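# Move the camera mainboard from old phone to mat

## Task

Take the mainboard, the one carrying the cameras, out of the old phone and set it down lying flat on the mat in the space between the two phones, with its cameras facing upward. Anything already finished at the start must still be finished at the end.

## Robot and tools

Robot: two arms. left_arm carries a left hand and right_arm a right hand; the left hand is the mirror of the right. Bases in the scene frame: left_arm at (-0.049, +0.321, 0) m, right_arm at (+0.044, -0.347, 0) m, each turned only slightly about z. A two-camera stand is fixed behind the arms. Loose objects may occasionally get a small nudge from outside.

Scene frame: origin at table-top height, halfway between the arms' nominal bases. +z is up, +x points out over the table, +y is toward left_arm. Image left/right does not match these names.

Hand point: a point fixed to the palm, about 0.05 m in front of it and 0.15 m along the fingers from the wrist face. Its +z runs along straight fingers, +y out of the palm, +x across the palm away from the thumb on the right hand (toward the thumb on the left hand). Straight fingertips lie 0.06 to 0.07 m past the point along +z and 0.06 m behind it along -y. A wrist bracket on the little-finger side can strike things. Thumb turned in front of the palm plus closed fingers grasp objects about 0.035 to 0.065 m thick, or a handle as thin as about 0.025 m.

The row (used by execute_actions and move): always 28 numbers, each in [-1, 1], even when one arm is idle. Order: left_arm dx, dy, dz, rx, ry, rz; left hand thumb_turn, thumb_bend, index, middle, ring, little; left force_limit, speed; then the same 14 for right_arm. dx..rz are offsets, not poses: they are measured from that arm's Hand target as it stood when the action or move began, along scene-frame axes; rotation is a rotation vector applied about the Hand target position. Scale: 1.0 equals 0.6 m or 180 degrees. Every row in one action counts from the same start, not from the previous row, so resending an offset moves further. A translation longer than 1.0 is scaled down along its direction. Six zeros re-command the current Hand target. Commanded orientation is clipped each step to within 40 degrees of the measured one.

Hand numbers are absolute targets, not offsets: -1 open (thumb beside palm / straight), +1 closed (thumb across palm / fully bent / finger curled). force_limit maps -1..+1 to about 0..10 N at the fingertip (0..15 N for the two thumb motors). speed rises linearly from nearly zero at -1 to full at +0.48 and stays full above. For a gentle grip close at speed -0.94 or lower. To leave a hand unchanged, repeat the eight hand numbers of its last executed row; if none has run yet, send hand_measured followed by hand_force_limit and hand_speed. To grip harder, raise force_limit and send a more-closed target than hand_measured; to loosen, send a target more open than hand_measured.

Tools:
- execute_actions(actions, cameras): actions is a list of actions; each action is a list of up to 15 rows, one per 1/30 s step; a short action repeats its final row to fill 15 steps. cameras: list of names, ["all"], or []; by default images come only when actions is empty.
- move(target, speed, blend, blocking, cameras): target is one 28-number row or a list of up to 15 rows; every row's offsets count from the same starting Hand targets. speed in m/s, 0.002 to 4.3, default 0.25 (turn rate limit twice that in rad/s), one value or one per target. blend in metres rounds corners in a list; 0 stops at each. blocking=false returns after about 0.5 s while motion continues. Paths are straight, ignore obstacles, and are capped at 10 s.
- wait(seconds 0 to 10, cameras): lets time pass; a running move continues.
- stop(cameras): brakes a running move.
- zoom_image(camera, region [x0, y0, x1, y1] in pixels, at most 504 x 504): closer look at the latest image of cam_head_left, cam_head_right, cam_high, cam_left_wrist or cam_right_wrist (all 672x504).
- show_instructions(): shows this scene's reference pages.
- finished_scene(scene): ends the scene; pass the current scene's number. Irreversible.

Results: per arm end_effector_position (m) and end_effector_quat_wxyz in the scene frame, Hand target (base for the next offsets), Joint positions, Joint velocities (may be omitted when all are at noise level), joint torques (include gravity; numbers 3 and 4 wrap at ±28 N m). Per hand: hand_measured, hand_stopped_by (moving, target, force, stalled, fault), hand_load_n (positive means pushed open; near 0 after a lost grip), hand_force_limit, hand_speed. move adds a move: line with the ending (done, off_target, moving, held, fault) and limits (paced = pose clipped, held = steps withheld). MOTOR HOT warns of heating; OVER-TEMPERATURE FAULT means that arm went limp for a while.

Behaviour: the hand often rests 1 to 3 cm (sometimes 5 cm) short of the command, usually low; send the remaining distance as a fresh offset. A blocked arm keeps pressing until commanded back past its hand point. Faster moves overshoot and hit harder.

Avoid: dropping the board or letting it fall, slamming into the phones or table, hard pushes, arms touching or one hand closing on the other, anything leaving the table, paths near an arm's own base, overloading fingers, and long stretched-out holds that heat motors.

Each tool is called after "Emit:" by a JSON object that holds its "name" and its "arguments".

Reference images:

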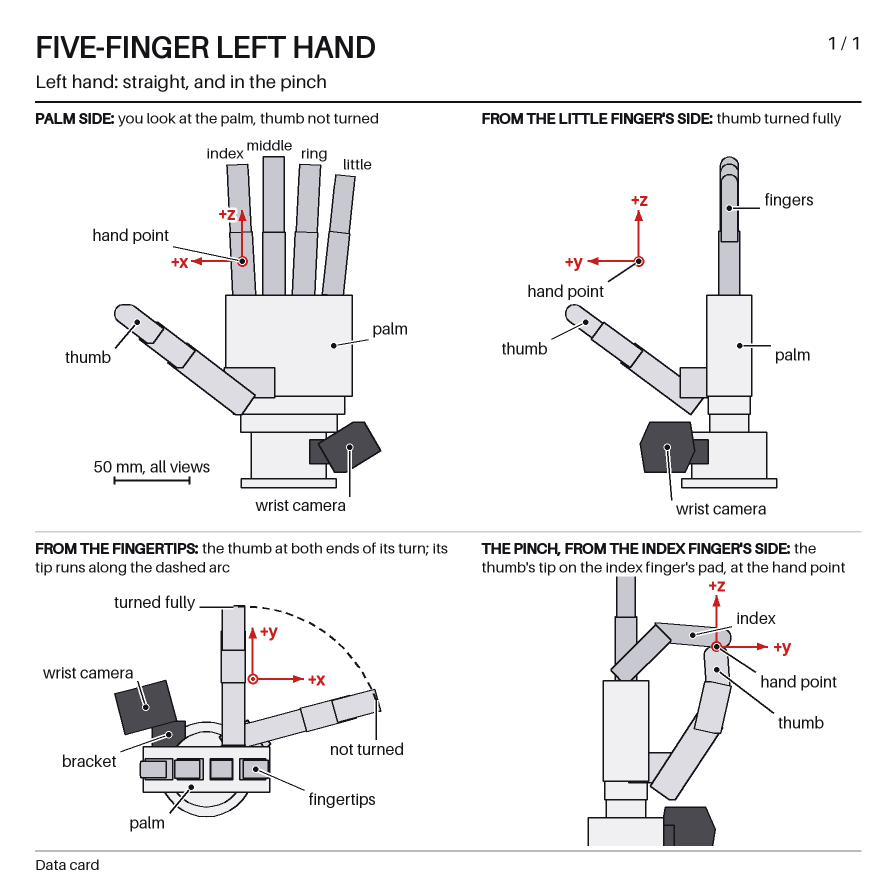

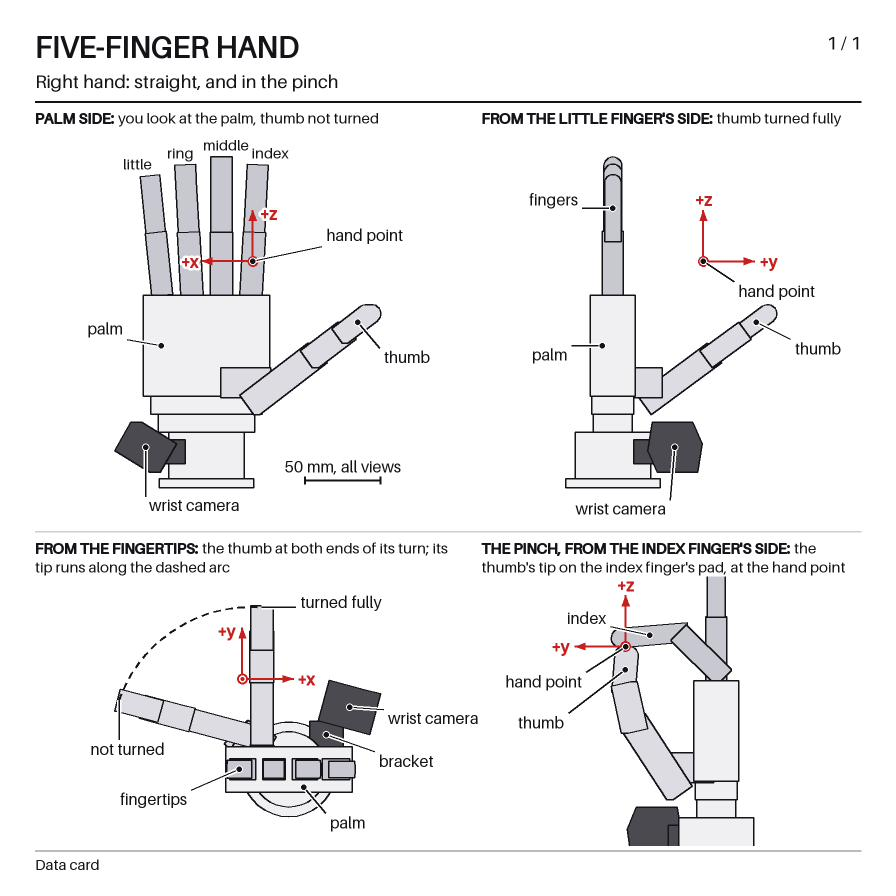

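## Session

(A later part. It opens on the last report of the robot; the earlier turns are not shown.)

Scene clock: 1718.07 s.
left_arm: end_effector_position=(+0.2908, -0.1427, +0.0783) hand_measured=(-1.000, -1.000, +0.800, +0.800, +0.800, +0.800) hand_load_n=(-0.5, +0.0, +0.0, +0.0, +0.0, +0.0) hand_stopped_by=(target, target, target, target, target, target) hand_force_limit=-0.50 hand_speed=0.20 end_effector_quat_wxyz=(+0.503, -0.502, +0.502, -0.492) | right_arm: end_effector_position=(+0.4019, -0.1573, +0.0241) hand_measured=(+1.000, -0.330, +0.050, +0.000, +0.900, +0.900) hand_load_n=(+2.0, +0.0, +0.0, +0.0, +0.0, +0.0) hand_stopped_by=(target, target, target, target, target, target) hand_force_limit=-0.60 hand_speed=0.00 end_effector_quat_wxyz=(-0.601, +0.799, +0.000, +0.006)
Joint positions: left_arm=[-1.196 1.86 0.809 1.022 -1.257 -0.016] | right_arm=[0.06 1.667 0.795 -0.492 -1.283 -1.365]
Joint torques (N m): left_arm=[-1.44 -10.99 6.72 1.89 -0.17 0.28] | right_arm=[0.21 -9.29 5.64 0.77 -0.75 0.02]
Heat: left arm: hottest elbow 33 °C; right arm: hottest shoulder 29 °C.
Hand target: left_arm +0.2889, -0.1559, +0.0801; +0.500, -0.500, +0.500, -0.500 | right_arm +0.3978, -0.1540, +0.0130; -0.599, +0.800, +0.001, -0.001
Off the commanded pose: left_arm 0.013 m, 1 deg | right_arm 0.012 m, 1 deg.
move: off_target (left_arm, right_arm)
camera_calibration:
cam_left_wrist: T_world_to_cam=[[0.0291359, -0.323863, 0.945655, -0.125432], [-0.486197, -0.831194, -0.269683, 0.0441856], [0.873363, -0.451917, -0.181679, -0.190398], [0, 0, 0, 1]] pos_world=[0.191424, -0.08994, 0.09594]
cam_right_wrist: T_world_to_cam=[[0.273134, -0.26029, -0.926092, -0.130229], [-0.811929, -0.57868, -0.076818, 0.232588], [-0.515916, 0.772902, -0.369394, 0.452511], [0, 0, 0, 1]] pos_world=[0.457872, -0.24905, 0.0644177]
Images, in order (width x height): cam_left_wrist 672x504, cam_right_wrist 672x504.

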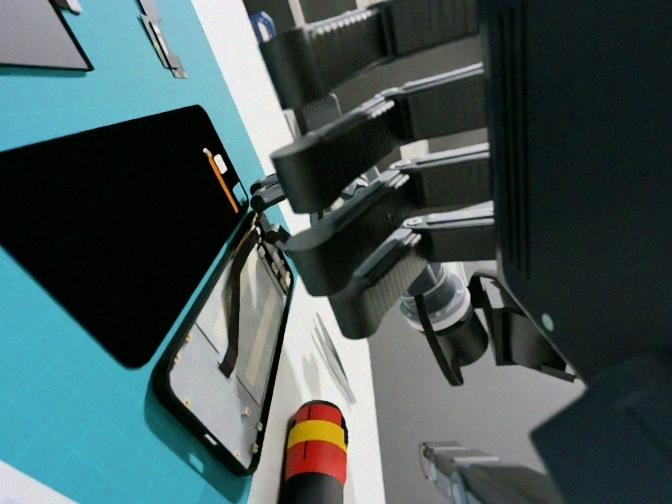

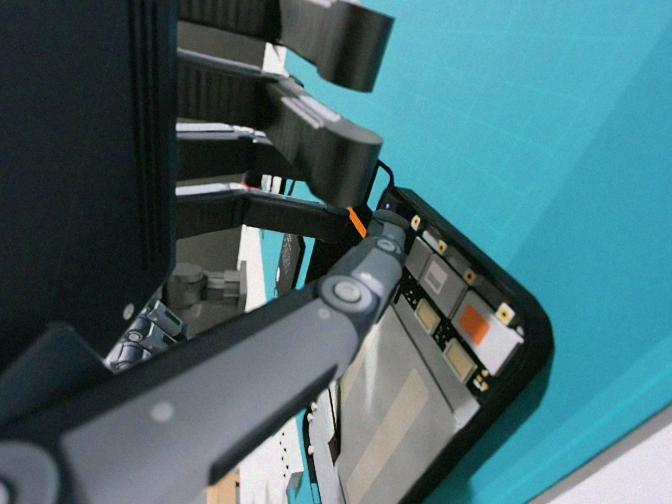

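Emit:
{"name": "move", "arguments": {"target": [0,0,0,0,0,0,-1,-1,0.8,0.8,0.8,0.8,-0.5,0.2,0,0,0,0,0,0,1,-0.33,0.2,0.2,0.9,0.9,-0.6,-0.6], "cameras": ["cam_left_wrist"], "speed": 0.05}}

Emit:
{"name": "zoom_image", "arguments": {"camera": "cam_left_wrist", "region": [240, 195, 310, 265]}}

Scene clock: 1731.50 s.
left_arm: end_effector_position=(+0.2908, -0.1427, +0.0783) hand_measured=(-1.000, -1.000, +0.800, +0.800, +0.800, +0.800) hand_load_n=(-0.5, +0.0, +0.0, +0.0, +0.0, +0.0) hand_stopped_by=(target, target, target, target, target, target) hand_force_limit=-0.50 hand_speed=0.20 end_effector_quat_wxyz=(+0.503, -0.502, +0.502, -0.492) | right_arm: end_effector_position=(+0.4019, -0.1573, +0.0241) hand_measured=(+1.000, -0.330, +0.200, +0.200, +0.900, +0.900) hand_load_n=(+2.5, +0.5, +0.0, +0.5, +0.0, +0.0) hand_stopped_by=(target, target, target, target, target, target) hand_force_limit=-0.60 hand_speed=-0.60 end_effector_quat_wxyz=(-0.601, +0.799, +0.000, +0.006)
Joint positions: left_arm=[-1.196 1.86 0.809 1.022 -1.257 -0.016] | right_arm=[0.06 1.667 0.795 -0.491 -1.283 -1.364]
Joint torques (N m): left_arm=[-1.44 -10.93 6.68 1.83 -0.16 0.26] | right_arm=[0.21 -9.35 5.61 0.84 -0.73 0.01]
Heat: left arm: hottest elbow 33 °C; right arm: hottest shoulder 29 °C.
Hand target: left_arm +0.2889, -0.1559, +0.0801; +0.500, -0.500, +0.500, -0.500 | right_arm +0.3978, -0.1541, +0.0130; -0.599, +0.800, +0.001, -0.001
Off the commanded pose: left_arm 0.013 m, 1 deg | right_arm 0.012 m, 1 deg.
move: off_target (left_arm, right_arm)
camera_calibration:
cam_left_wrist: T_world_to_cam=[[0.0291359, -0.323863, 0.945655, -0.125432], [-0.486197, -0.831194, -0.269683, 0.0441856], [0.873363, -0.451917, -0.181679, -0.190398], [0, 0, 0, 1]] pos_world=[0.191424, -0.08994, 0.09594]
Images, in order (width x height): cam_left_wrist 672x504.

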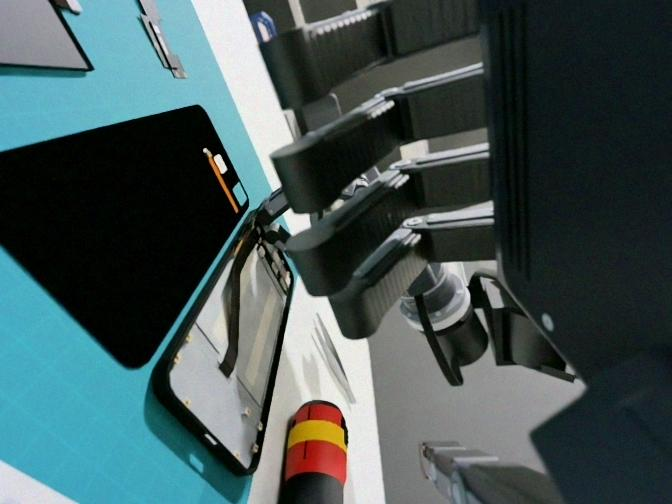

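Scaled by 7.200 from the camera's 672x504 image, which has a finer 960x720 frame.

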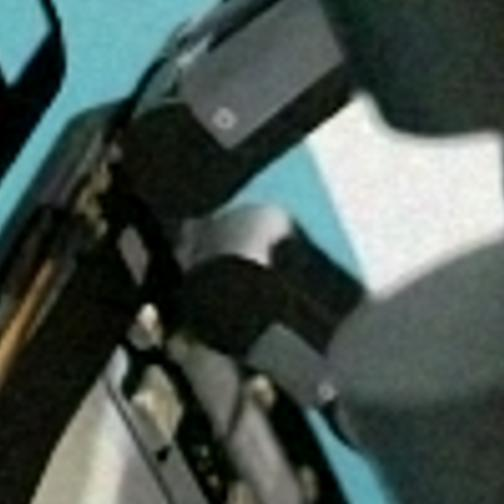

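Emit:
{"name": "move", "arguments": {"target": [0,0,0,0,0,0,-1,-1,0.8,0.8,0.8,0.8,-0.5,0.2,0,0,0,0,0,0,1,-0.33,0.4,0.4,0.9,0.9,-0.6,-0.92], "cameras": ["cam_left_wrist","cam_right_wrist"], "speed": 0.05}}

Emit:
{"name": "zoom_image", "arguments": {"camera": "cam_left_wrist", "region": [240, 195, 310, 265]}}

Emit:
{"name": "zoom_image", "arguments": {"camera": "cam_right_wrist", "region": [320, 140, 480, 280]}}

Scene clock: 1747.53 s.
left_arm: end_effector_position=(+0.2908, -0.1427, +0.0783) hand_measured=(-1.000, -1.000, +0.800, +0.800, +0.800, +0.800) hand_load_n=(-0.5, +0.0, +0.0, +0.0, +0.0, +0.0) hand_stopped_by=(target, target, target, target, target, target) hand_force_limit=-0.50 hand_speed=0.20 end_effector_quat_wxyz=(+0.503, -0.502, +0.502, -0.492) | right_arm: end_effector_position=(+0.4023, -0.1571, +0.0244) hand_measured=(+1.000, -0.330, +0.398, +0.302, +0.900, +0.900) hand_load_n=(+1.5, +0.5, +2.0, +2.0, +0.0, +0.0) hand_stopped_by=(target, target, force, force, target, target) hand_force_limit=-0.60 hand_speed=-0.92 end_effector_quat_wxyz=(-0.602, +0.799, +0.001, +0.007)
Joint positions: left_arm=[-1.196 1.86 0.809 1.022 -1.257 -0.016] | right_arm=[0.06 1.667 0.795 -0.489 -1.285 -1.364]
Joint torques (N m): left_arm=[-1.32 -10.93 6.75 1.83 -0.17 0.27] | right_arm=[0.21 -9.35 5.61 0.72 -0.67 0.03]
Heat: left arm: hottest elbow 33 °C; right arm: hottest shoulder 29 °C.
Hand target: left_arm +0.2889, -0.1559, +0.0801; +0.500, -0.500, +0.500, -0.500 | right_arm +0.3978, -0.1541, +0.0130; -0.599, +0.800, +0.001, -0.001
Off the commanded pose: left_arm 0.013 m, 1 deg | right_arm 0.013 m, 1 deg.
move: off_target (left_arm, right_arm)
camera_calibration:
cam_left_wrist: T_world_to_cam=[[0.0291359, -0.323863, 0.945655, -0.125432], [-0.486197, -0.831194, -0.269683, 0.0441856], [0.873363, -0.451917, -0.181679, -0.190398], [0, 0, 0, 1]] pos_world=[0.191424, -0.08994, 0.09594]
cam_right_wrist: T_world_to_cam=[[0.275174, -0.258372, -0.926026, -0.130563], [-0.811666, -0.578653, -0.0797399, 0.233117], [-0.515245, 0.773566, -0.368942, 0.452465], [0, 0, 0, 1]] pos_world=[0.458271, -0.248851, 0.0646177]
Images, in order (width x height): cam_left_wrist 672x504, cam_right_wrist 672x504.

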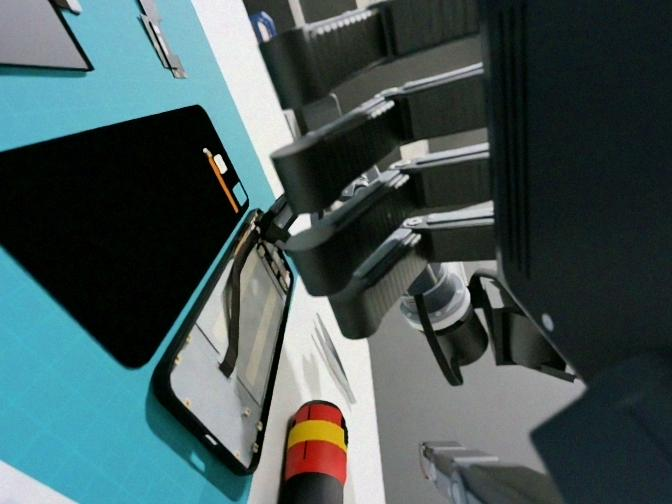

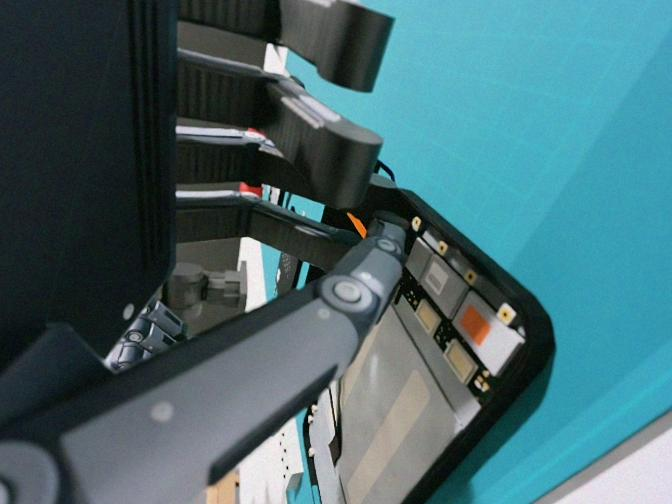

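Scaled by 7.200 from the camera's 672x504 image, which has a finer 960x720 frame.

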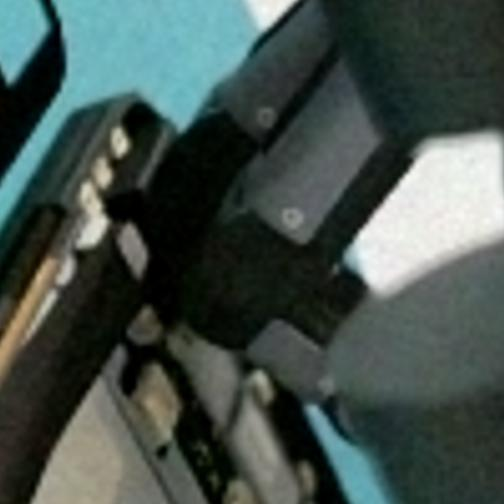

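Scaled by 3.150 from the camera's 672x504 image, which has a finer 960x720 frame.

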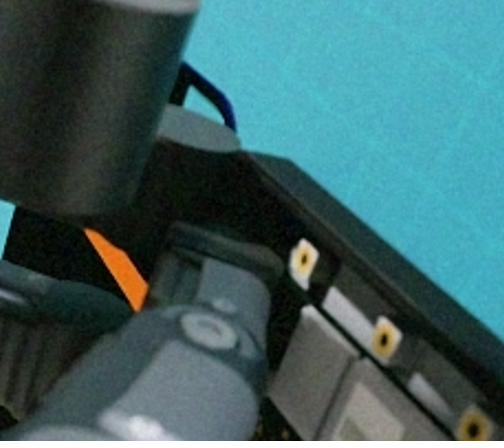

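Emit:
{"name": "move", "arguments": {"target": [[0,0,0,0,0,0,-1,-1,0.8,0.8,0.8,0.8,-0.5,0.2,0,0,0,0,0,0,1,-0.33,-0.2,-0.2,0.9,0.9,-0.6,0],[0,0,0,0,0,0,-1,-1,0.8,0.8,0.8,0.8,-0.5,0.2,0.001,-0.005,0.04,-0.02,0,0,1,-0.25,-0.2,-0.2,0.9,0.9,-0.6,0],[0,0,0,0,0,0,-1,-1,0.8,0.8,0.8,0.8,-0.5,0.2,0.002,-0.01,0.025,-0.0472,0,0,1,-0.25,-0.2,-0.2,0.9,0.9,-0.6,0],[0,0,0,0,0,0,-1,-1,0.8,0.8,0.8,0.8,-0.5,0.2,0.002,-0.01,0.0,-0.0472,0,0,1,-0.25,-0.2,-0.2,0.9,0.9,-0.6,0]], "cameras": ["cam_left_wrist"], "speed": 0.06}}

Emit:
{"name": "zoom_image", "arguments": {"camera": "cam_left_wrist", "region": [240, 195, 310, 265]}}

Scene clock: 1797.47 s.
left_arm: end_effector_position=(+0.2908, -0.1427, +0.0783) hand_measured=(-1.000, -1.000, +0.800, +0.800, +0.800, +0.800) hand_load_n=(-0.5, +0.0, +0.0, +0.0, +0.0, +0.0) hand_stopped_by=(target, target, target, target, target, target) hand_force_limit=-0.50 hand_speed=0.20 end_effector_quat_wxyz=(+0.503, -0.502, +0.502, -0.492) | right_arm: end_effector_position=(+0.3932, -0.1639, +0.0187) hand_measured=(+1.000, -0.250, -0.200, -0.200, +0.900, +0.900) hand_load_n=(+0.0, +0.0, +0.0, -0.5, +0.0, +0.0) hand_stopped_by=(target, target, target, target, target, target) hand_force_limit=-0.60 hand_speed=0.00 end_effector_quat_wxyz=(-0.540, +0.842, -0.002, +0.001)
Joint positions: left_arm=[-1.196 1.86 0.809 1.022 -1.257 -0.016] | right_arm=[0.092 1.614 0.795 -0.565 -1.133 -1.364]
Joint torques (N m): left_arm=[-1.32 -11.11 6.74 1.85 -0.15 0.26] | right_arm=[0.21 -8.76 7.84 0.62 -0.65 0.11]
Heat: left arm: hottest elbow 33 °C; right arm: hottest shoulder 29 °C.
Hand target: left_arm +0.2889, -0.1559, +0.0801; +0.500, -0.500, +0.500, -0.500 | right_arm +0.3990, -0.1600, +0.0130; -0.538, +0.843, +0.001, -0.001
Off the commanded pose: left_arm 0.013 m, 1 deg | right_arm 0.009 m, 0 deg.
move: off_target (left_arm)
camera_calibration:
cam_left_wrist: T_world_to_cam=[[0.0291359, -0.323863, 0.945655, -0.125432], [-0.486197, -0.831194, -0.269683, 0.0441856], [0.873363, -0.451917, -0.181679, -0.190398], [0, 0, 0, 1]] pos_world=[0.191424, -0.08994, 0.09594]
Images, in order (width x height): cam_left_wrist 672x504.

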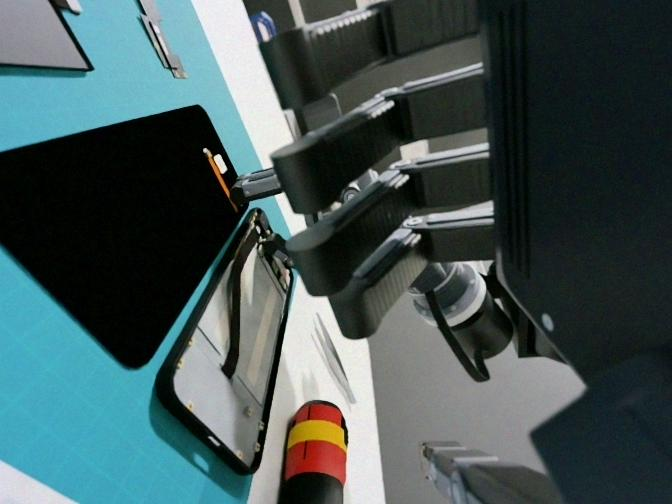

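Scaled by 7.200 from the camera's 672x504 image, which has a finer 960x720 frame.

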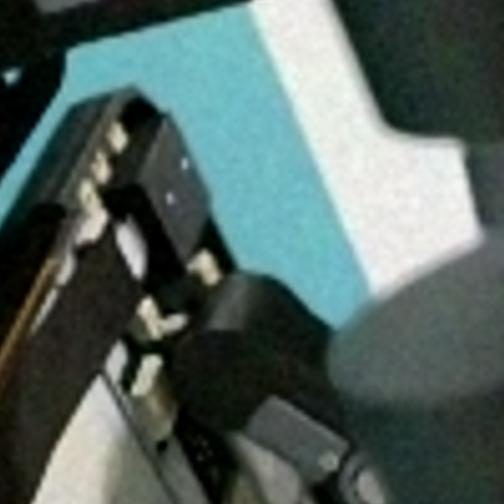

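Emit:
{"name": "move", "arguments": {"target": [[0,0,0,0,0,0,-1,-1,0.8,0.8,0.8,0.8,-0.5,0.2,0.0,0.0,0.025,0,0,0,1,-0.25,-0.2,-0.2,0.9,0.9,-0.6,0],[0,0,0,0,0,0,-1,-1,0.8,0.8,0.8,0.8,-0.5,0.2,0.028,0.0,0.02,0,0,0,1,-0.25,-0.2,-0.2,0.9,0.9,-0.6,0],[0,0,0,0,0,0,-1,-1,0.8,0.8,0.8,0.8,-0.5,0.2,0.018,0.0,0.005,0,0,0,1,-0.25,-0.2,-0.2,0.9,0.9,-0.6,0]], "cameras": ["cam_left_wrist"], "speed": 0.06}}

Emit:
{"name": "zoom_image", "arguments": {"camera": "cam_left_wrist", "region": [240, 195, 310, 265]}}

Scene clock: 1810.63 s.
left_arm: end_effector_position=(+0.2908, -0.1427, +0.0783) hand_measured=(-1.000, -1.000, +0.800, +0.800, +0.800, +0.800) hand_load_n=(+0.0, +0.0, +0.0, +0.0, +0.0, +0.0) hand_stopped_by=(target, target, target, target, target, target) hand_force_limit=-0.50 hand_speed=0.20 end_effector_quat_wxyz=(+0.503, -0.502, +0.502, -0.492) | right_arm: end_effector_position=(+0.4073, -0.1628, +0.0218) hand_measured=(+1.000, -0.250, -0.200, -0.200, +0.900, +0.900) hand_load_n=(+0.0, +0.0, +0.0, +0.0, +0.0, +0.0) hand_stopped_by=(target, target, target, target, target, target) hand_force_limit=-0.60 hand_speed=0.00 end_effector_quat_wxyz=(-0.540, +0.842, -0.001, +0.002)
Joint positions: left_arm=[-1.196 1.86 0.809 1.022 -1.257 -0.016] | right_arm=[0.092 1.635 0.836 -0.582 -1.132 -1.364]
Joint torques (N m): left_arm=[-1.38 -10.99 6.76 1.87 -0.17 0.27] | right_arm=[0.03 -9.64 7.41 0.36 -0.69 0.06]
Heat: left arm: hottest elbow 33 °C; right arm: hottest shoulder 29 °C.
Hand target: left_arm +0.2889, -0.1559, +0.0801; +0.500, -0.500, +0.500, -0.500 | right_arm +0.4099, -0.1600, +0.0160; -0.538, +0.843, +0.001, -0.001
Off the commanded pose: left_arm 0.013 m, 1 deg | right_arm 0.007 m, 0 deg.
move: off_target (left_arm)
camera_calibration:
cam_left_wrist: T_world_to_cam=[[0.0291359, -0.323863, 0.945655, -0.125432], [-0.486197, -0.831194, -0.269683, 0.0441856], [0.873363, -0.451917, -0.181679, -0.190398], [0, 0, 0, 1]] pos_world=[0.191424, -0.08994, 0.09594]
Images, in order (width x height): cam_left_wrist 672x504.

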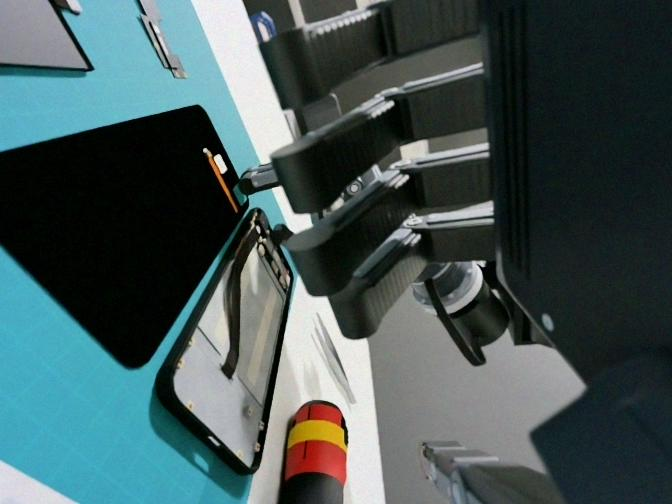

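Scaled by 7.200 from the camera's 672x504 image, which has a finer 960x720 frame.

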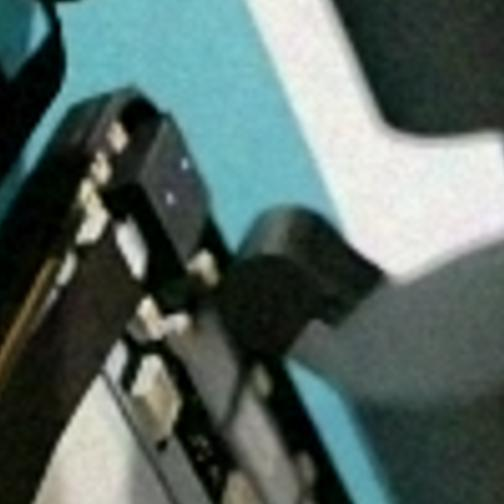

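Emit:
{"name": "move", "arguments": {"target": [[0,0,0,0,0,0,-1,-1,0.8,0.8,0.8,0.8,-0.5,0.2,0.002,0.002,-0.013,0,0,0,1,-0.25,-0.2,-0.2,0.9,0.9,-0.6,0]], "cameras": ["cam_left_wrist","cam_right_wrist"], "speed": 0.04}}

Emit:
{"name": "zoom_image", "arguments": {"camera": "cam_left_wrist", "region": [240, 195, 310, 265]}}

Emit:
{"name": "zoom_image", "arguments": {"camera": "cam_right_wrist", "region": [300, 140, 460, 280]}}

Scene clock: 1822.80 s.
left_arm: end_effector_position=(+0.2908, -0.1427, +0.0783) hand_measured=(-1.000, -1.000, +0.800, +0.800, +0.800, +0.800) hand_load_n=(-0.5, +0.0, +0.0, +0.0, +0.5, +0.0) hand_stopped_by=(target, target, target, target, target, target) hand_force_limit=-0.50 hand_speed=0.20 end_effector_quat_wxyz=(+0.503, -0.502, +0.502, -0.492) | right_arm: end_effector_position=(+0.4111, -0.1621, +0.0195) hand_measured=(+1.000, -0.250, -0.200, -0.200, +0.900, +0.900) hand_load_n=(+0.5, -1.5, +0.0, +0.0, +0.0, +0.0) hand_stopped_by=(target, target, target, target, target, target) hand_force_limit=-0.60 hand_speed=0.00 end_effector_quat_wxyz=(-0.542, +0.841, +0.003, +0.008)
Joint positions: left_arm=[-1.196 1.86 0.809 1.022 -1.257 -0.016] | right_arm=[0.092 1.643 0.836 -0.559 -1.135 -1.363]
Joint torques (N m): left_arm=[-1.49 -10.99 6.72 1.88 -0.17 0.27] | right_arm=[0.21 -8.88 7.1 0.58 -0.55 0.1]
Heat: left arm: hottest elbow 33 °C; right arm: hottest elbow 29 °C.
Hand target: left_arm +0.2889, -0.1559, +0.0801; +0.500, -0.500, +0.500, -0.500 | right_arm +0.4111, -0.1587, +0.0083; -0.538, +0.843, +0.001, -0.001
Off the commanded pose: left_arm 0.013 m, 1 deg | right_arm 0.012 m, 1 deg.
move: off_target (left_arm, right_arm)
camera_calibration:
cam_left_wrist: T_world_to_cam=[[0.0291359, -0.323863, 0.945655, -0.125432], [-0.486197, -0.831194, -0.269683, 0.0441856], [0.873363, -0.451917, -0.181679, -0.190398], [0, 0, 0, 1]] pos_world=[0.191424, -0.08994, 0.09594]
cam_right_wrist: T_world_to_cam=[[0.279289, -0.39026, -0.877323, -0.162801], [-0.810966, -0.58509, 0.00210147, 0.234029], [-0.514133, 0.710892, -0.479896, 0.450684], [0, 0, 0, 1]] pos_world=[0.466969, -0.246994, 0.072961]
Images, in order (width x height): cam_left_wrist 672x504, cam_right_wrist 672x504.

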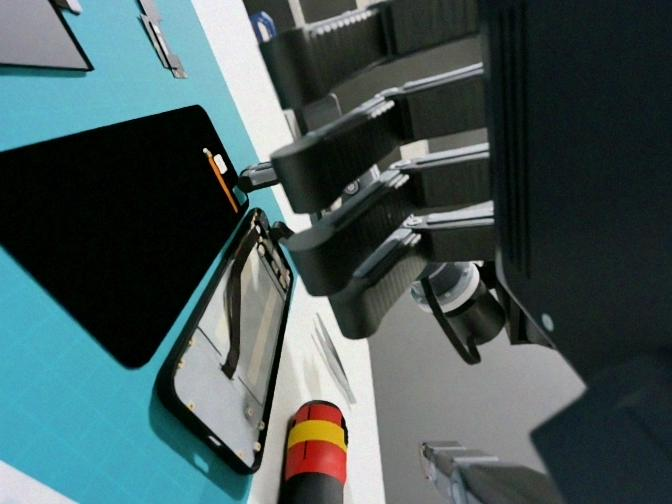

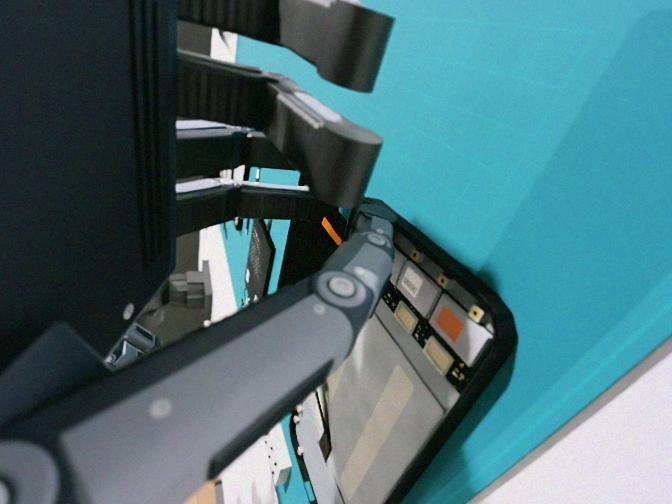

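Scaled by 7.200 from the camera's 672x504 image, which has a finer 960x720 frame.

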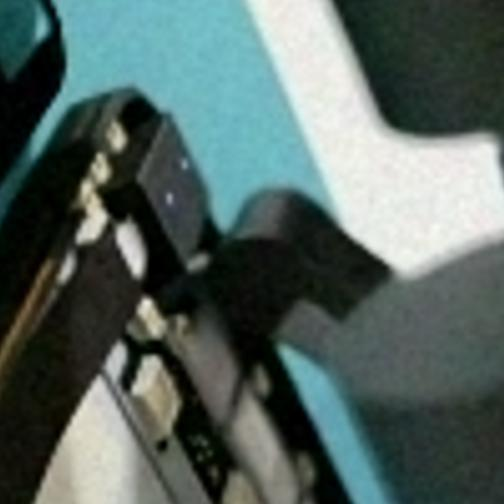

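Scaled by 3.150 from the camera's 672x504 image, which has a finer 960x720 frame.

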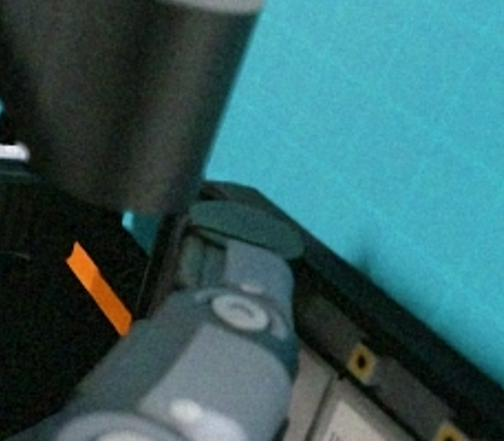

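Emit:
{"name": "move", "arguments": {"target": [[0,0,0,0,0,0,-1,-1,0.8,0.8,0.8,0.8,-0.5,0.2, 0,0,0.027,0,0,0,1,-0.25,-0.2,-0.2,0.9,0.9,-0.6,0.0],[0,0,0,0,0,0,-1,-1,0.8,0.8,0.8,0.8,-0.5,0.2, -0.020,-0.002,0.027,0,0,0,1,-0.25,-0.2,-0.2,0.9,0.9,-0.6,0.0],[0,0,0,0,0,0,-1,-1,0.8,0.8,0.8,0.8,-0.5,0.2, -0.014,0.0,0.0,0,0,0,1,-0.25,-0.2,-0.2,0.9,0.9,-0.6,0.0]], "speed": 0.05, "cameras": ["cam_left_wrist","cam_head_left","cam_right_wrist"]}}

Scene clock: 1877.10 s.
left_arm: end_effector_position=(+0.2908, -0.1427, +0.0783) hand_measured=(-1.000, -1.000, +0.800, +0.800, +0.800, +0.800) hand_load_n=(-0.5, +0.0, +0.0, +0.0, +0.0, +0.0) hand_stopped_by=(target, target, target, target, target, target) hand_force_limit=-0.50 hand_speed=0.20 end_effector_quat_wxyz=(+0.503, -0.502, +0.502, -0.492) | right_arm: end_effector_position=(+0.4076, -0.1620, +0.0184) hand_measured=(+1.000, -0.250, -0.200, -0.200, +0.900, +0.900) hand_load_n=(+0.5, +0.5, +0.0, -0.5, +0.0, +0.0) hand_stopped_by=(target, target, target, target, target, target) hand_force_limit=-0.60 hand_speed=0.00 end_effector_quat_wxyz=(-0.541, +0.841, +0.004, +0.010)
Joint positions: left_arm=[-1.196 1.86 0.809 1.022 -1.257 -0.016] | right_arm=[0.094 1.635 0.823 -0.548 -1.132 -1.362]
Joint torques (N m): left_arm=[-1.32 -10.87 6.71 1.88 -0.17 0.27] | right_arm=[0.26 -9.52 6.06 0.62 -0.65 0.14]
Heat: left arm: hottest elbow 33 °C; right arm: hottest shoulder 29 °C.
Hand target: left_arm +0.2889, -0.1559, +0.0801; +0.500, -0.500, +0.500, -0.500 | right_arm +0.4025, -0.1588, +0.0082; -0.538, +0.843, +0.001, -0.001
Off the commanded pose: left_arm 0.013 m, 1 deg | right_arm 0.012 m, 1 deg.
move: off_target (left_arm, right_arm)
camera_calibration:
cam_left_wrist: T_world_to_cam=[[0.0291359, -0.323863, 0.945655, -0.125432], [-0.486197, -0.831194, -0.269683, 0.0441856], [0.873363, -0.451917, -0.181679, -0.190398], [0, 0, 0, 1]] pos_world=[0.191424, -0.08994, 0.09594]
cam_right_wrist: T_world_to_cam=[[0.283511, -0.392275, -0.875067, -0.164882], [-0.810526, -0.585703, -0.0000415828, 0.231004], [-0.512513, 0.709276, -0.484002, 0.447378], [0, 0, 0, 1]] pos_world=[0.463267, -0.246693, 0.0722585]
Images, in order (width x height): cam_head_left 672x504, cam_left_wrist 672x504, cam_right_wrist 672x504.

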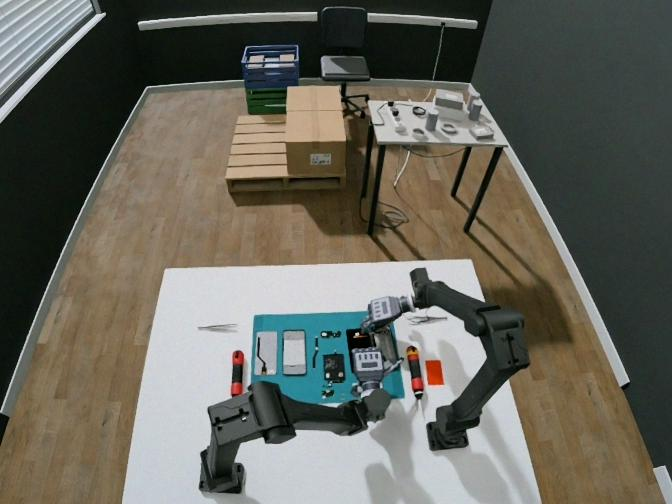

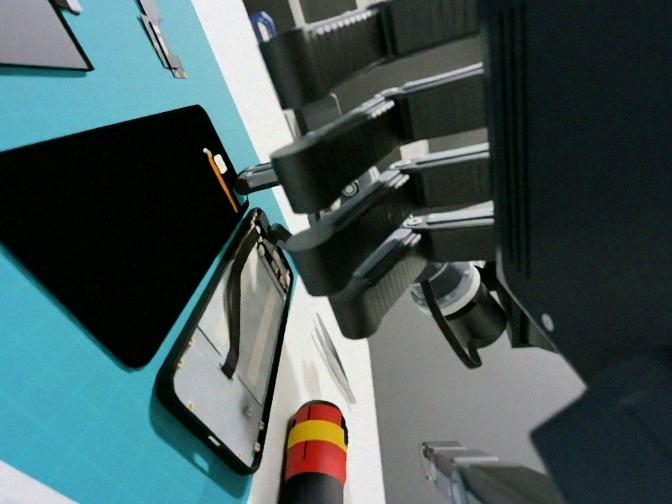

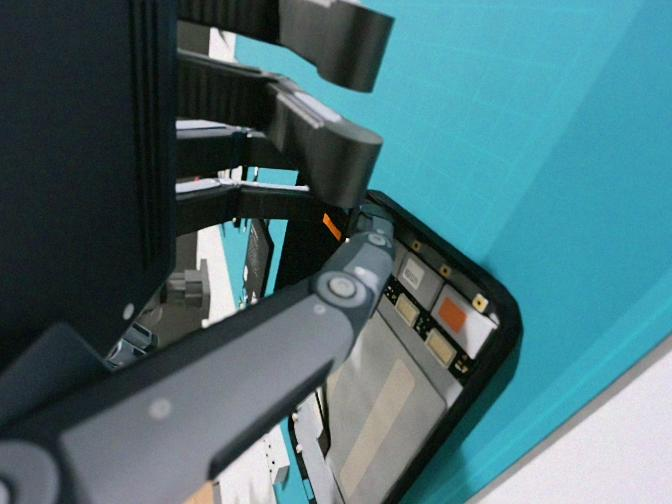

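Emit:
{"name": "zoom_image", "arguments": {"camera": "cam_left_wrist", "region": [225, 175, 315, 275]}}

Emit:
{"name": "zoom_image", "arguments": {"camera": "cam_right_wrist", "region": [310, 160, 450, 280]}}

Scaled by 5.040 from the camera's 672x504 image, which has a finer 960x720 frame.

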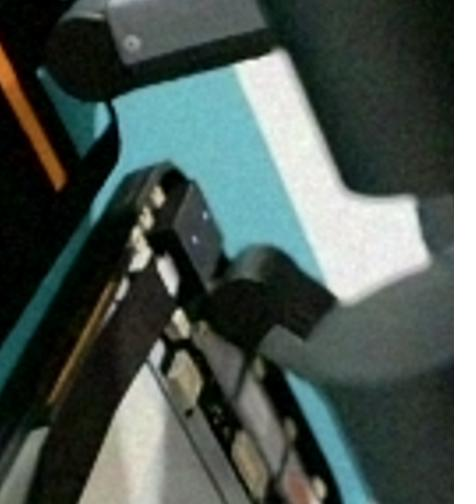

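Scaled by 3.600 from the camera's 672x504 image, which has a finer 960x720 frame.

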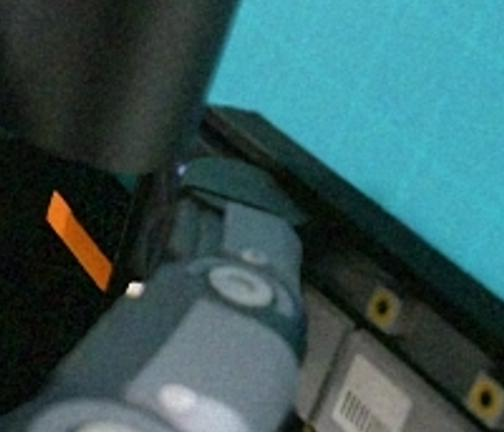

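Emit:
{"name": "move", "arguments": {"target": [0,0,0,0,0,0,-1,-1,0.8,0.8,0.8,0.8,-0.5,0.2, 0,0,0,0,0,0,1,-0.25,0.25,0.25,0.9,0.9,-0.6,-0.85], "speed": 0.05, "cameras": ["cam_left_wrist","cam_right_wrist"]}}

Emit:
{"name": "zoom_image", "arguments": {"camera": "cam_left_wrist", "region": [225, 175, 315, 275]}}

Scene clock: 1889.93 s.
left_arm: end_effector_position=(+0.2908, -0.1427, +0.0783) hand_measured=(-1.000, -1.000, +0.800, +0.800, +0.800, +0.800) hand_load_n=(-0.5, +0.0, +0.0, +0.0, +0.0, +0.0) hand_stopped_by=(target, target, target, target, target, target) hand_force_limit=-0.50 hand_speed=0.20 end_effector_quat_wxyz=(+0.503, -0.502, +0.502, -0.492) | right_arm: end_effector_position=(+0.4078, -0.1610, +0.0187) hand_measured=(+1.000, -0.250, +0.076, -0.188, +0.900, +0.900) hand_load_n=(+0.5, +1.0, +1.5, +0.0, +0.0, +0.0) hand_stopped_by=(target, target, force, force, target, target) hand_force_limit=-0.60 hand_speed=-0.85 end_effector_quat_wxyz=(-0.541, +0.841, +0.006, +0.010)
Joint positions: left_arm=[-1.196 1.86 0.809 1.022 -1.257 -0.016] | right_arm=[0.096 1.635 0.823 -0.545 -1.134 -1.362]
Joint torques (N m): left_arm=[-1.44 -11.05 6.74 1.85 -0.16 0.26] | right_arm=[0.09 -9.52 6.06 0.51 -0.58 0.14]
Heat: left arm: hottest elbow 33 °C; right arm: hottest elbow 29 °C.
Hand target: left_arm +0.2889, -0.1559, +0.0801; +0.500, -0.500, +0.500, -0.500 | right_arm +0.4025, -0.1588, +0.0082; -0.538, +0.843, +0.001, -0.001
Off the commanded pose: left_arm 0.013 m, 1 deg | right_arm 0.012 m, 1 deg.
move: off_target (left_arm, right_arm)
camera_calibration:
cam_left_wrist: T_world_to_cam=[[0.0291359, -0.323863, 0.945655, -0.125432], [-0.486197, -0.831194, -0.269683, 0.0441856], [0.873363, -0.451917, -0.181679, -0.190398], [0, 0, 0, 1]] pos_world=[0.191424, -0.08994, 0.09594]
cam_right_wrist: T_world_to_cam=[[0.286608, -0.389793, -0.875167, -0.165102], [-0.809206, -0.587515, -0.00333184, 0.230932], [-0.512875, 0.709146, -0.483809, 0.447038], [0, 0, 0, 1]] pos_world=[0.463466, -0.245695, 0.0725585]
Images, in order (width x height): cam_left_wrist 672x504, cam_right_wrist 672x504.

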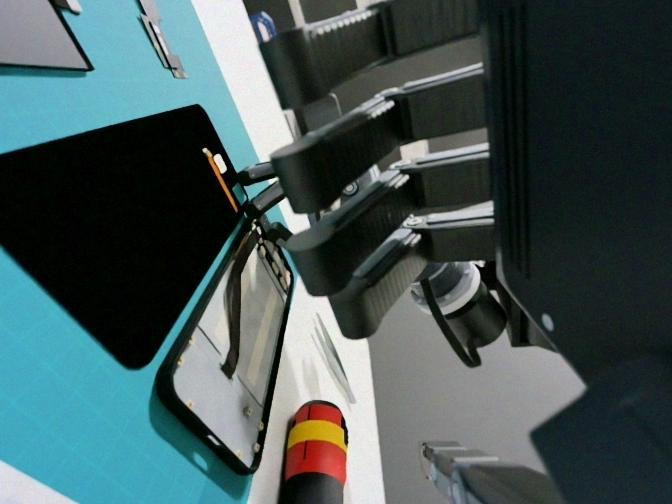

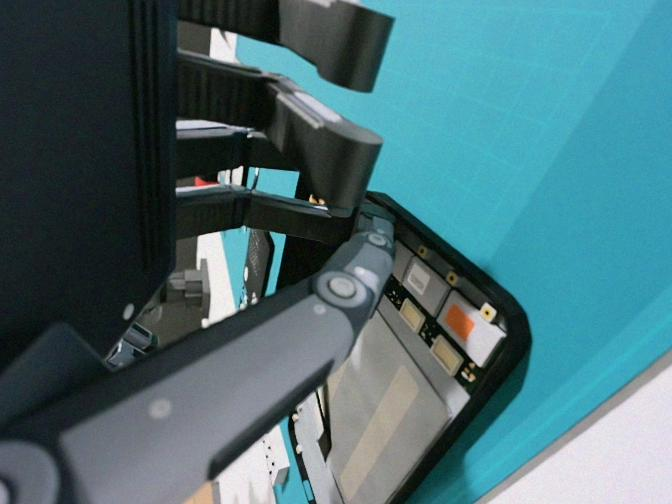

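Scaled by 5.040 from the camera's 672x504 image, which has a finer 960x720 frame.

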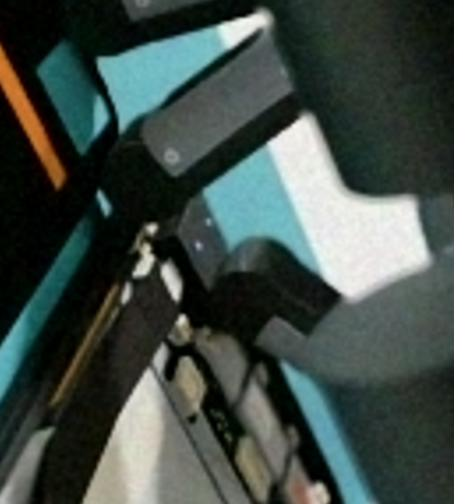

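Emit:
{"name": "move", "arguments": {"target": [0,0,0,0,0,0,-1,-1,0.8,0.8,0.8,0.8,-0.5,0.2, 0,0,0,0,0,0,1,-0.25,0.3,0.3,0.9,0.9,-0.35,-0.85], "speed": 0.05, "cameras": ["cam_left_wrist","cam_right_wrist"]}}

Emit:
{"name": "zoom_image", "arguments": {"camera": "cam_left_wrist", "region": [225, 175, 315, 275]}}

Scene clock: 1903.37 s.
left_arm: end_effector_position=(+0.2908, -0.1427, +0.0783) hand_measured=(-1.000, -1.000, +0.800, +0.800, +0.800, +0.800) hand_load_n=(+0.0, +0.0, +0.0, +0.0, +0.0, +0.0) hand_stopped_by=(target, target, target, target, target, target) hand_force_limit=-0.50 hand_speed=0.20 end_effector_quat_wxyz=(+0.503, -0.502, +0.502, -0.492) | right_arm: end_effector_position=(+0.4076, -0.1598, +0.0194) hand_measured=(+1.000, -0.250, +0.300, +0.074, +0.900, +0.900) hand_load_n=(+0.0, +1.0, +0.0, +5.0, +0.0, +0.0) hand_stopped_by=(target, target, target, force, target, target) hand_force_limit=-0.35 hand_speed=-0.85 end_effector_quat_wxyz=(-0.543, +0.839, +0.006, +0.009)
Joint positions: left_arm=[-1.196 1.86 0.809 1.022 -1.257 -0.016] | right_arm=[0.098 1.635 0.823 -0.543 -1.139 -1.359]
Joint torques (N m): left_arm=[-1.32 -10.87 6.75 1.8 -0.17 0.26] | right_arm=[-0.09 -9.52 6.08 0.43 -0.41 0.11]
Heat: left arm: hottest elbow 33 °C; right arm: hottest elbow 29 °C.
Hand target: left_arm +0.2889, -0.1559, +0.0801; +0.500, -0.500, +0.500, -0.500 | right_arm +0.4025, -0.1588, +0.0082; -0.538, +0.843, +0.001, -0.001
Off the commanded pose: left_arm 0.013 m, 1 deg | right_arm 0.012 m, 2 deg.
move: off_target (left_arm, right_arm)
camera_calibration:
cam_left_wrist: T_world_to_cam=[[0.0291359, -0.323863, 0.945655, -0.125432], [-0.486197, -0.831194, -0.269683, 0.0441856], [0.873363, -0.451917, -0.181679, -0.190398], [0, 0, 0, 1]] pos_world=[0.191424, -0.08994, 0.09594]
cam_right_wrist: T_world_to_cam=[[0.286316, -0.385342, -0.877231, -0.163074], [-0.808483, -0.588495, -0.00536857, 0.231092], [-0.514178, 0.710764, -0.480038, 0.447201], [0, 0, 0, 1]] pos_world=[0.463465, -0.244697, 0.0728607]
Images, in order (width x height): cam_left_wrist 672x504, cam_right_wrist 672x504.

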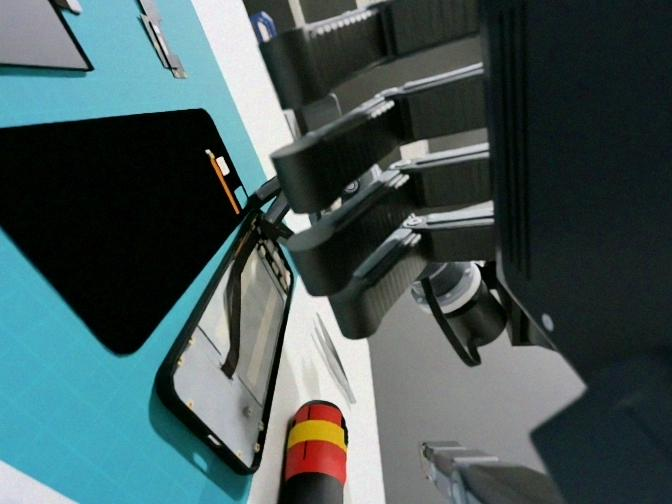

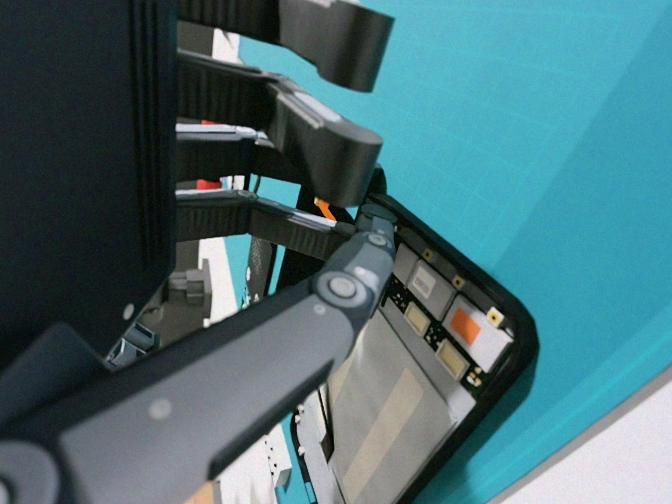

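Scaled by 5.040 from the camera's 672x504 image, which has a finer 960x720 frame.

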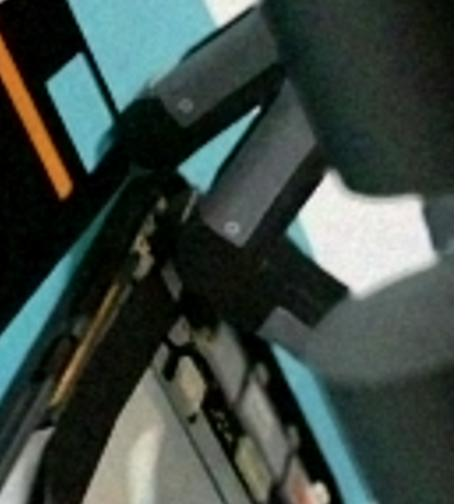

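Emit:
{"name": "move", "arguments": {"target": [0,0,0,0,0,0,-1,-1,0.8,0.8,0.8,0.8,-0.5,0.2, 0,0,0,0,0,0,1,-0.25,-0.2,-0.2,0.9,0.9,-0.6,-0.3], "speed": 0.05, "cameras": []}}

Emit:
{"name": "move", "arguments": {"target": [[0,0,0,0,0,0,-1,-1,0.8,0.8,0.8,0.8,-0.5,0.2, 0,0,0.075,0,0,0,1,-0.12,-0.2,-0.2,0.9,0.9,-0.6,-0.3],[0,0,0,0,0,0,-1,-1,0.8,0.8,0.8,0.8,-0.5,0.2, 0,0.0,0.075,0.122,0,0,1,-0.12,-0.2,-0.2,0.9,0.9,-0.6,-0.3]], "speed": 0.08, "cameras": ["cam_left_wrist","cam_right_wrist"]}}

Scene clock: 2064.40 s.
left_arm: end_effector_position=(+0.2908, -0.1427, +0.0783) hand_measured=(-1.000, -1.000, +0.800, +0.800, +0.800, +0.800) hand_load_n=(-0.5, +0.0, +0.0, +0.0, +0.0, +0.0) hand_stopped_by=(target, target, target, target, target, target) hand_force_limit=-0.50 hand_speed=0.20 end_effector_quat_wxyz=(+0.503, -0.502, +0.502, -0.492) | right_arm: end_effector_position=(+0.4080, -0.1602, +0.0192) hand_measured=(+1.000, -0.250, -0.200, -0.200, +0.900, +0.900) hand_load_n=(-0.5, -1.5, +0.0, +0.0, +0.0, +0.0) hand_stopped_by=(target, target, target, target, target, target) hand_force_limit=-0.60 hand_speed=-0.30 end_effector_quat_wxyz=(-0.543, +0.840, +0.006, +0.010)
Joint positions: left_arm=[-1.196 1.86 0.809 1.022 -1.257 -0.016] | right_arm=[0.097 1.635 0.823 -0.541 -1.137 -1.357]
Joint torques (N m): left_arm=[-1.49 -10.93 6.76 1.87 -0.16 0.27] | right_arm=[-0.03 -9.52 6 0.35 -0.49 0.1]
Heat: left arm: hottest elbow 33 °C; right arm: hottest elbow 29 °C.
Hand target: left_arm +0.2889, -0.1559, +0.0801; +0.500, -0.500, +0.500, -0.500 | right_arm +0.4025, -0.1588, +0.0082; -0.538, +0.843, +0.001, -0.001
Off the commanded pose: left_arm 0.013 m, 1 deg | right_arm 0.012 m, 2 deg.
move: off_target (left_arm, right_arm)
No camera images: "cameras" was empty.

Scene clock: 2068.77 s.
left_arm: end_effector_position=(+0.2908, -0.1427, +0.0783) hand_measured=(-1.000, -1.000, +0.800, +0.800, +0.800, +0.800) hand_load_n=(+0.0, +0.0, +0.0, -0.5, +0.0, +0.0) hand_stopped_by=(target, target, target, target, target, target) hand_force_limit=-0.50 hand_speed=0.20 end_effector_quat_wxyz=(+0.503, -0.502, +0.502, -0.492) | right_arm: end_effector_position=(+0.3975, -0.1551, +0.0578) hand_measured=(+1.000, -0.120, -0.200, -0.200, +0.900, +0.900) hand_load_n=(+0.0, +0.0, -0.5, +0.0, +0.0, +0.0) hand_stopped_by=(target, target, target, target, target, target) hand_force_limit=-0.60 hand_speed=-0.30 end_effector_quat_wxyz=(+0.688, -0.726, -0.002, -0.001)
Joint positions: left_arm=[-1.196 1.86 0.809 1.022 -1.257 -0.016] | right_arm=[0.013 1.704 0.823 -0.666 -1.517 -1.551]
Joint torques (N m): left_arm=[-1.49 -10.87 6.75 1.89 -0.16 0.27] | right_arm=[-1.61 -9.76 6.89 -0.7 -0.98 -0.08]
Heat: left arm: hottest elbow 33 °C; right arm: hottest elbow 29 °C.
Hand target: left_arm +0.2889, -0.1559, +0.0801; +0.500, -0.500, +0.500, -0.500 | right_arm +0.4025, -0.1588, +0.0531; +0.689, -0.725, -0.001, +0.001
Off the commanded pose: left_arm 0.013 m, 1 deg | right_arm 0.008 m, 0 deg.
move: off_target (left_arm)
camera_calibration:
cam_left_wrist: T_world_to_cam=[[0.0291359, -0.323863, 0.945655, -0.125432], [-0.486197, -0.831194, -0.269683, 0.0441856], [0.873363, -0.451917, -0.181679, -0.190398], [0, 0, 0, 1]] pos_world=[0.191424, -0.08994, 0.09594]
cam_right_wrist: T_world_to_cam=[[0.270025, -0.040877, -0.961985, -0.0599449], [-0.806491, -0.555386, -0.202779, 0.241709], [-0.525984, 0.830587, -0.182935, 0.463225], [0, 0, 0, 1]] pos_world=[0.454771, -0.252957, 0.0760874]
Images, in order (width x height): cam_left_wrist 672x504, cam_right_wrist 672x504.

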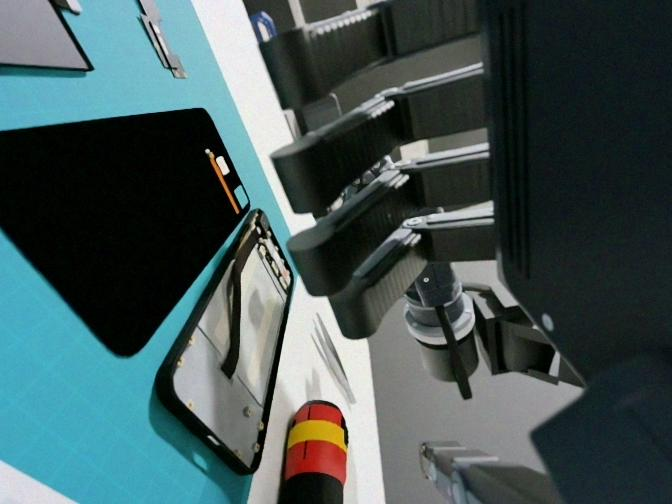

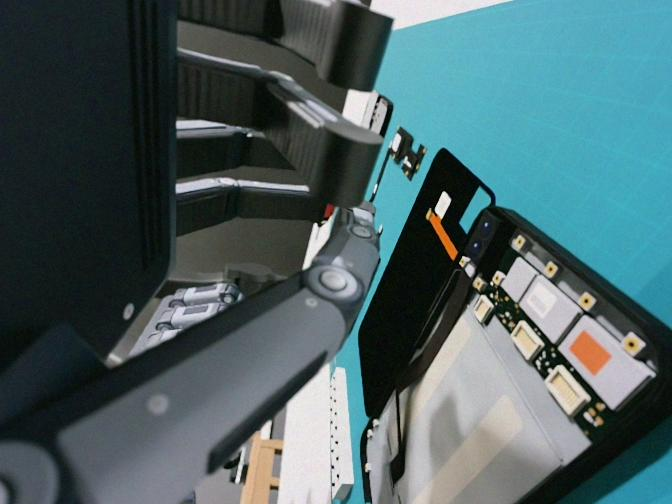

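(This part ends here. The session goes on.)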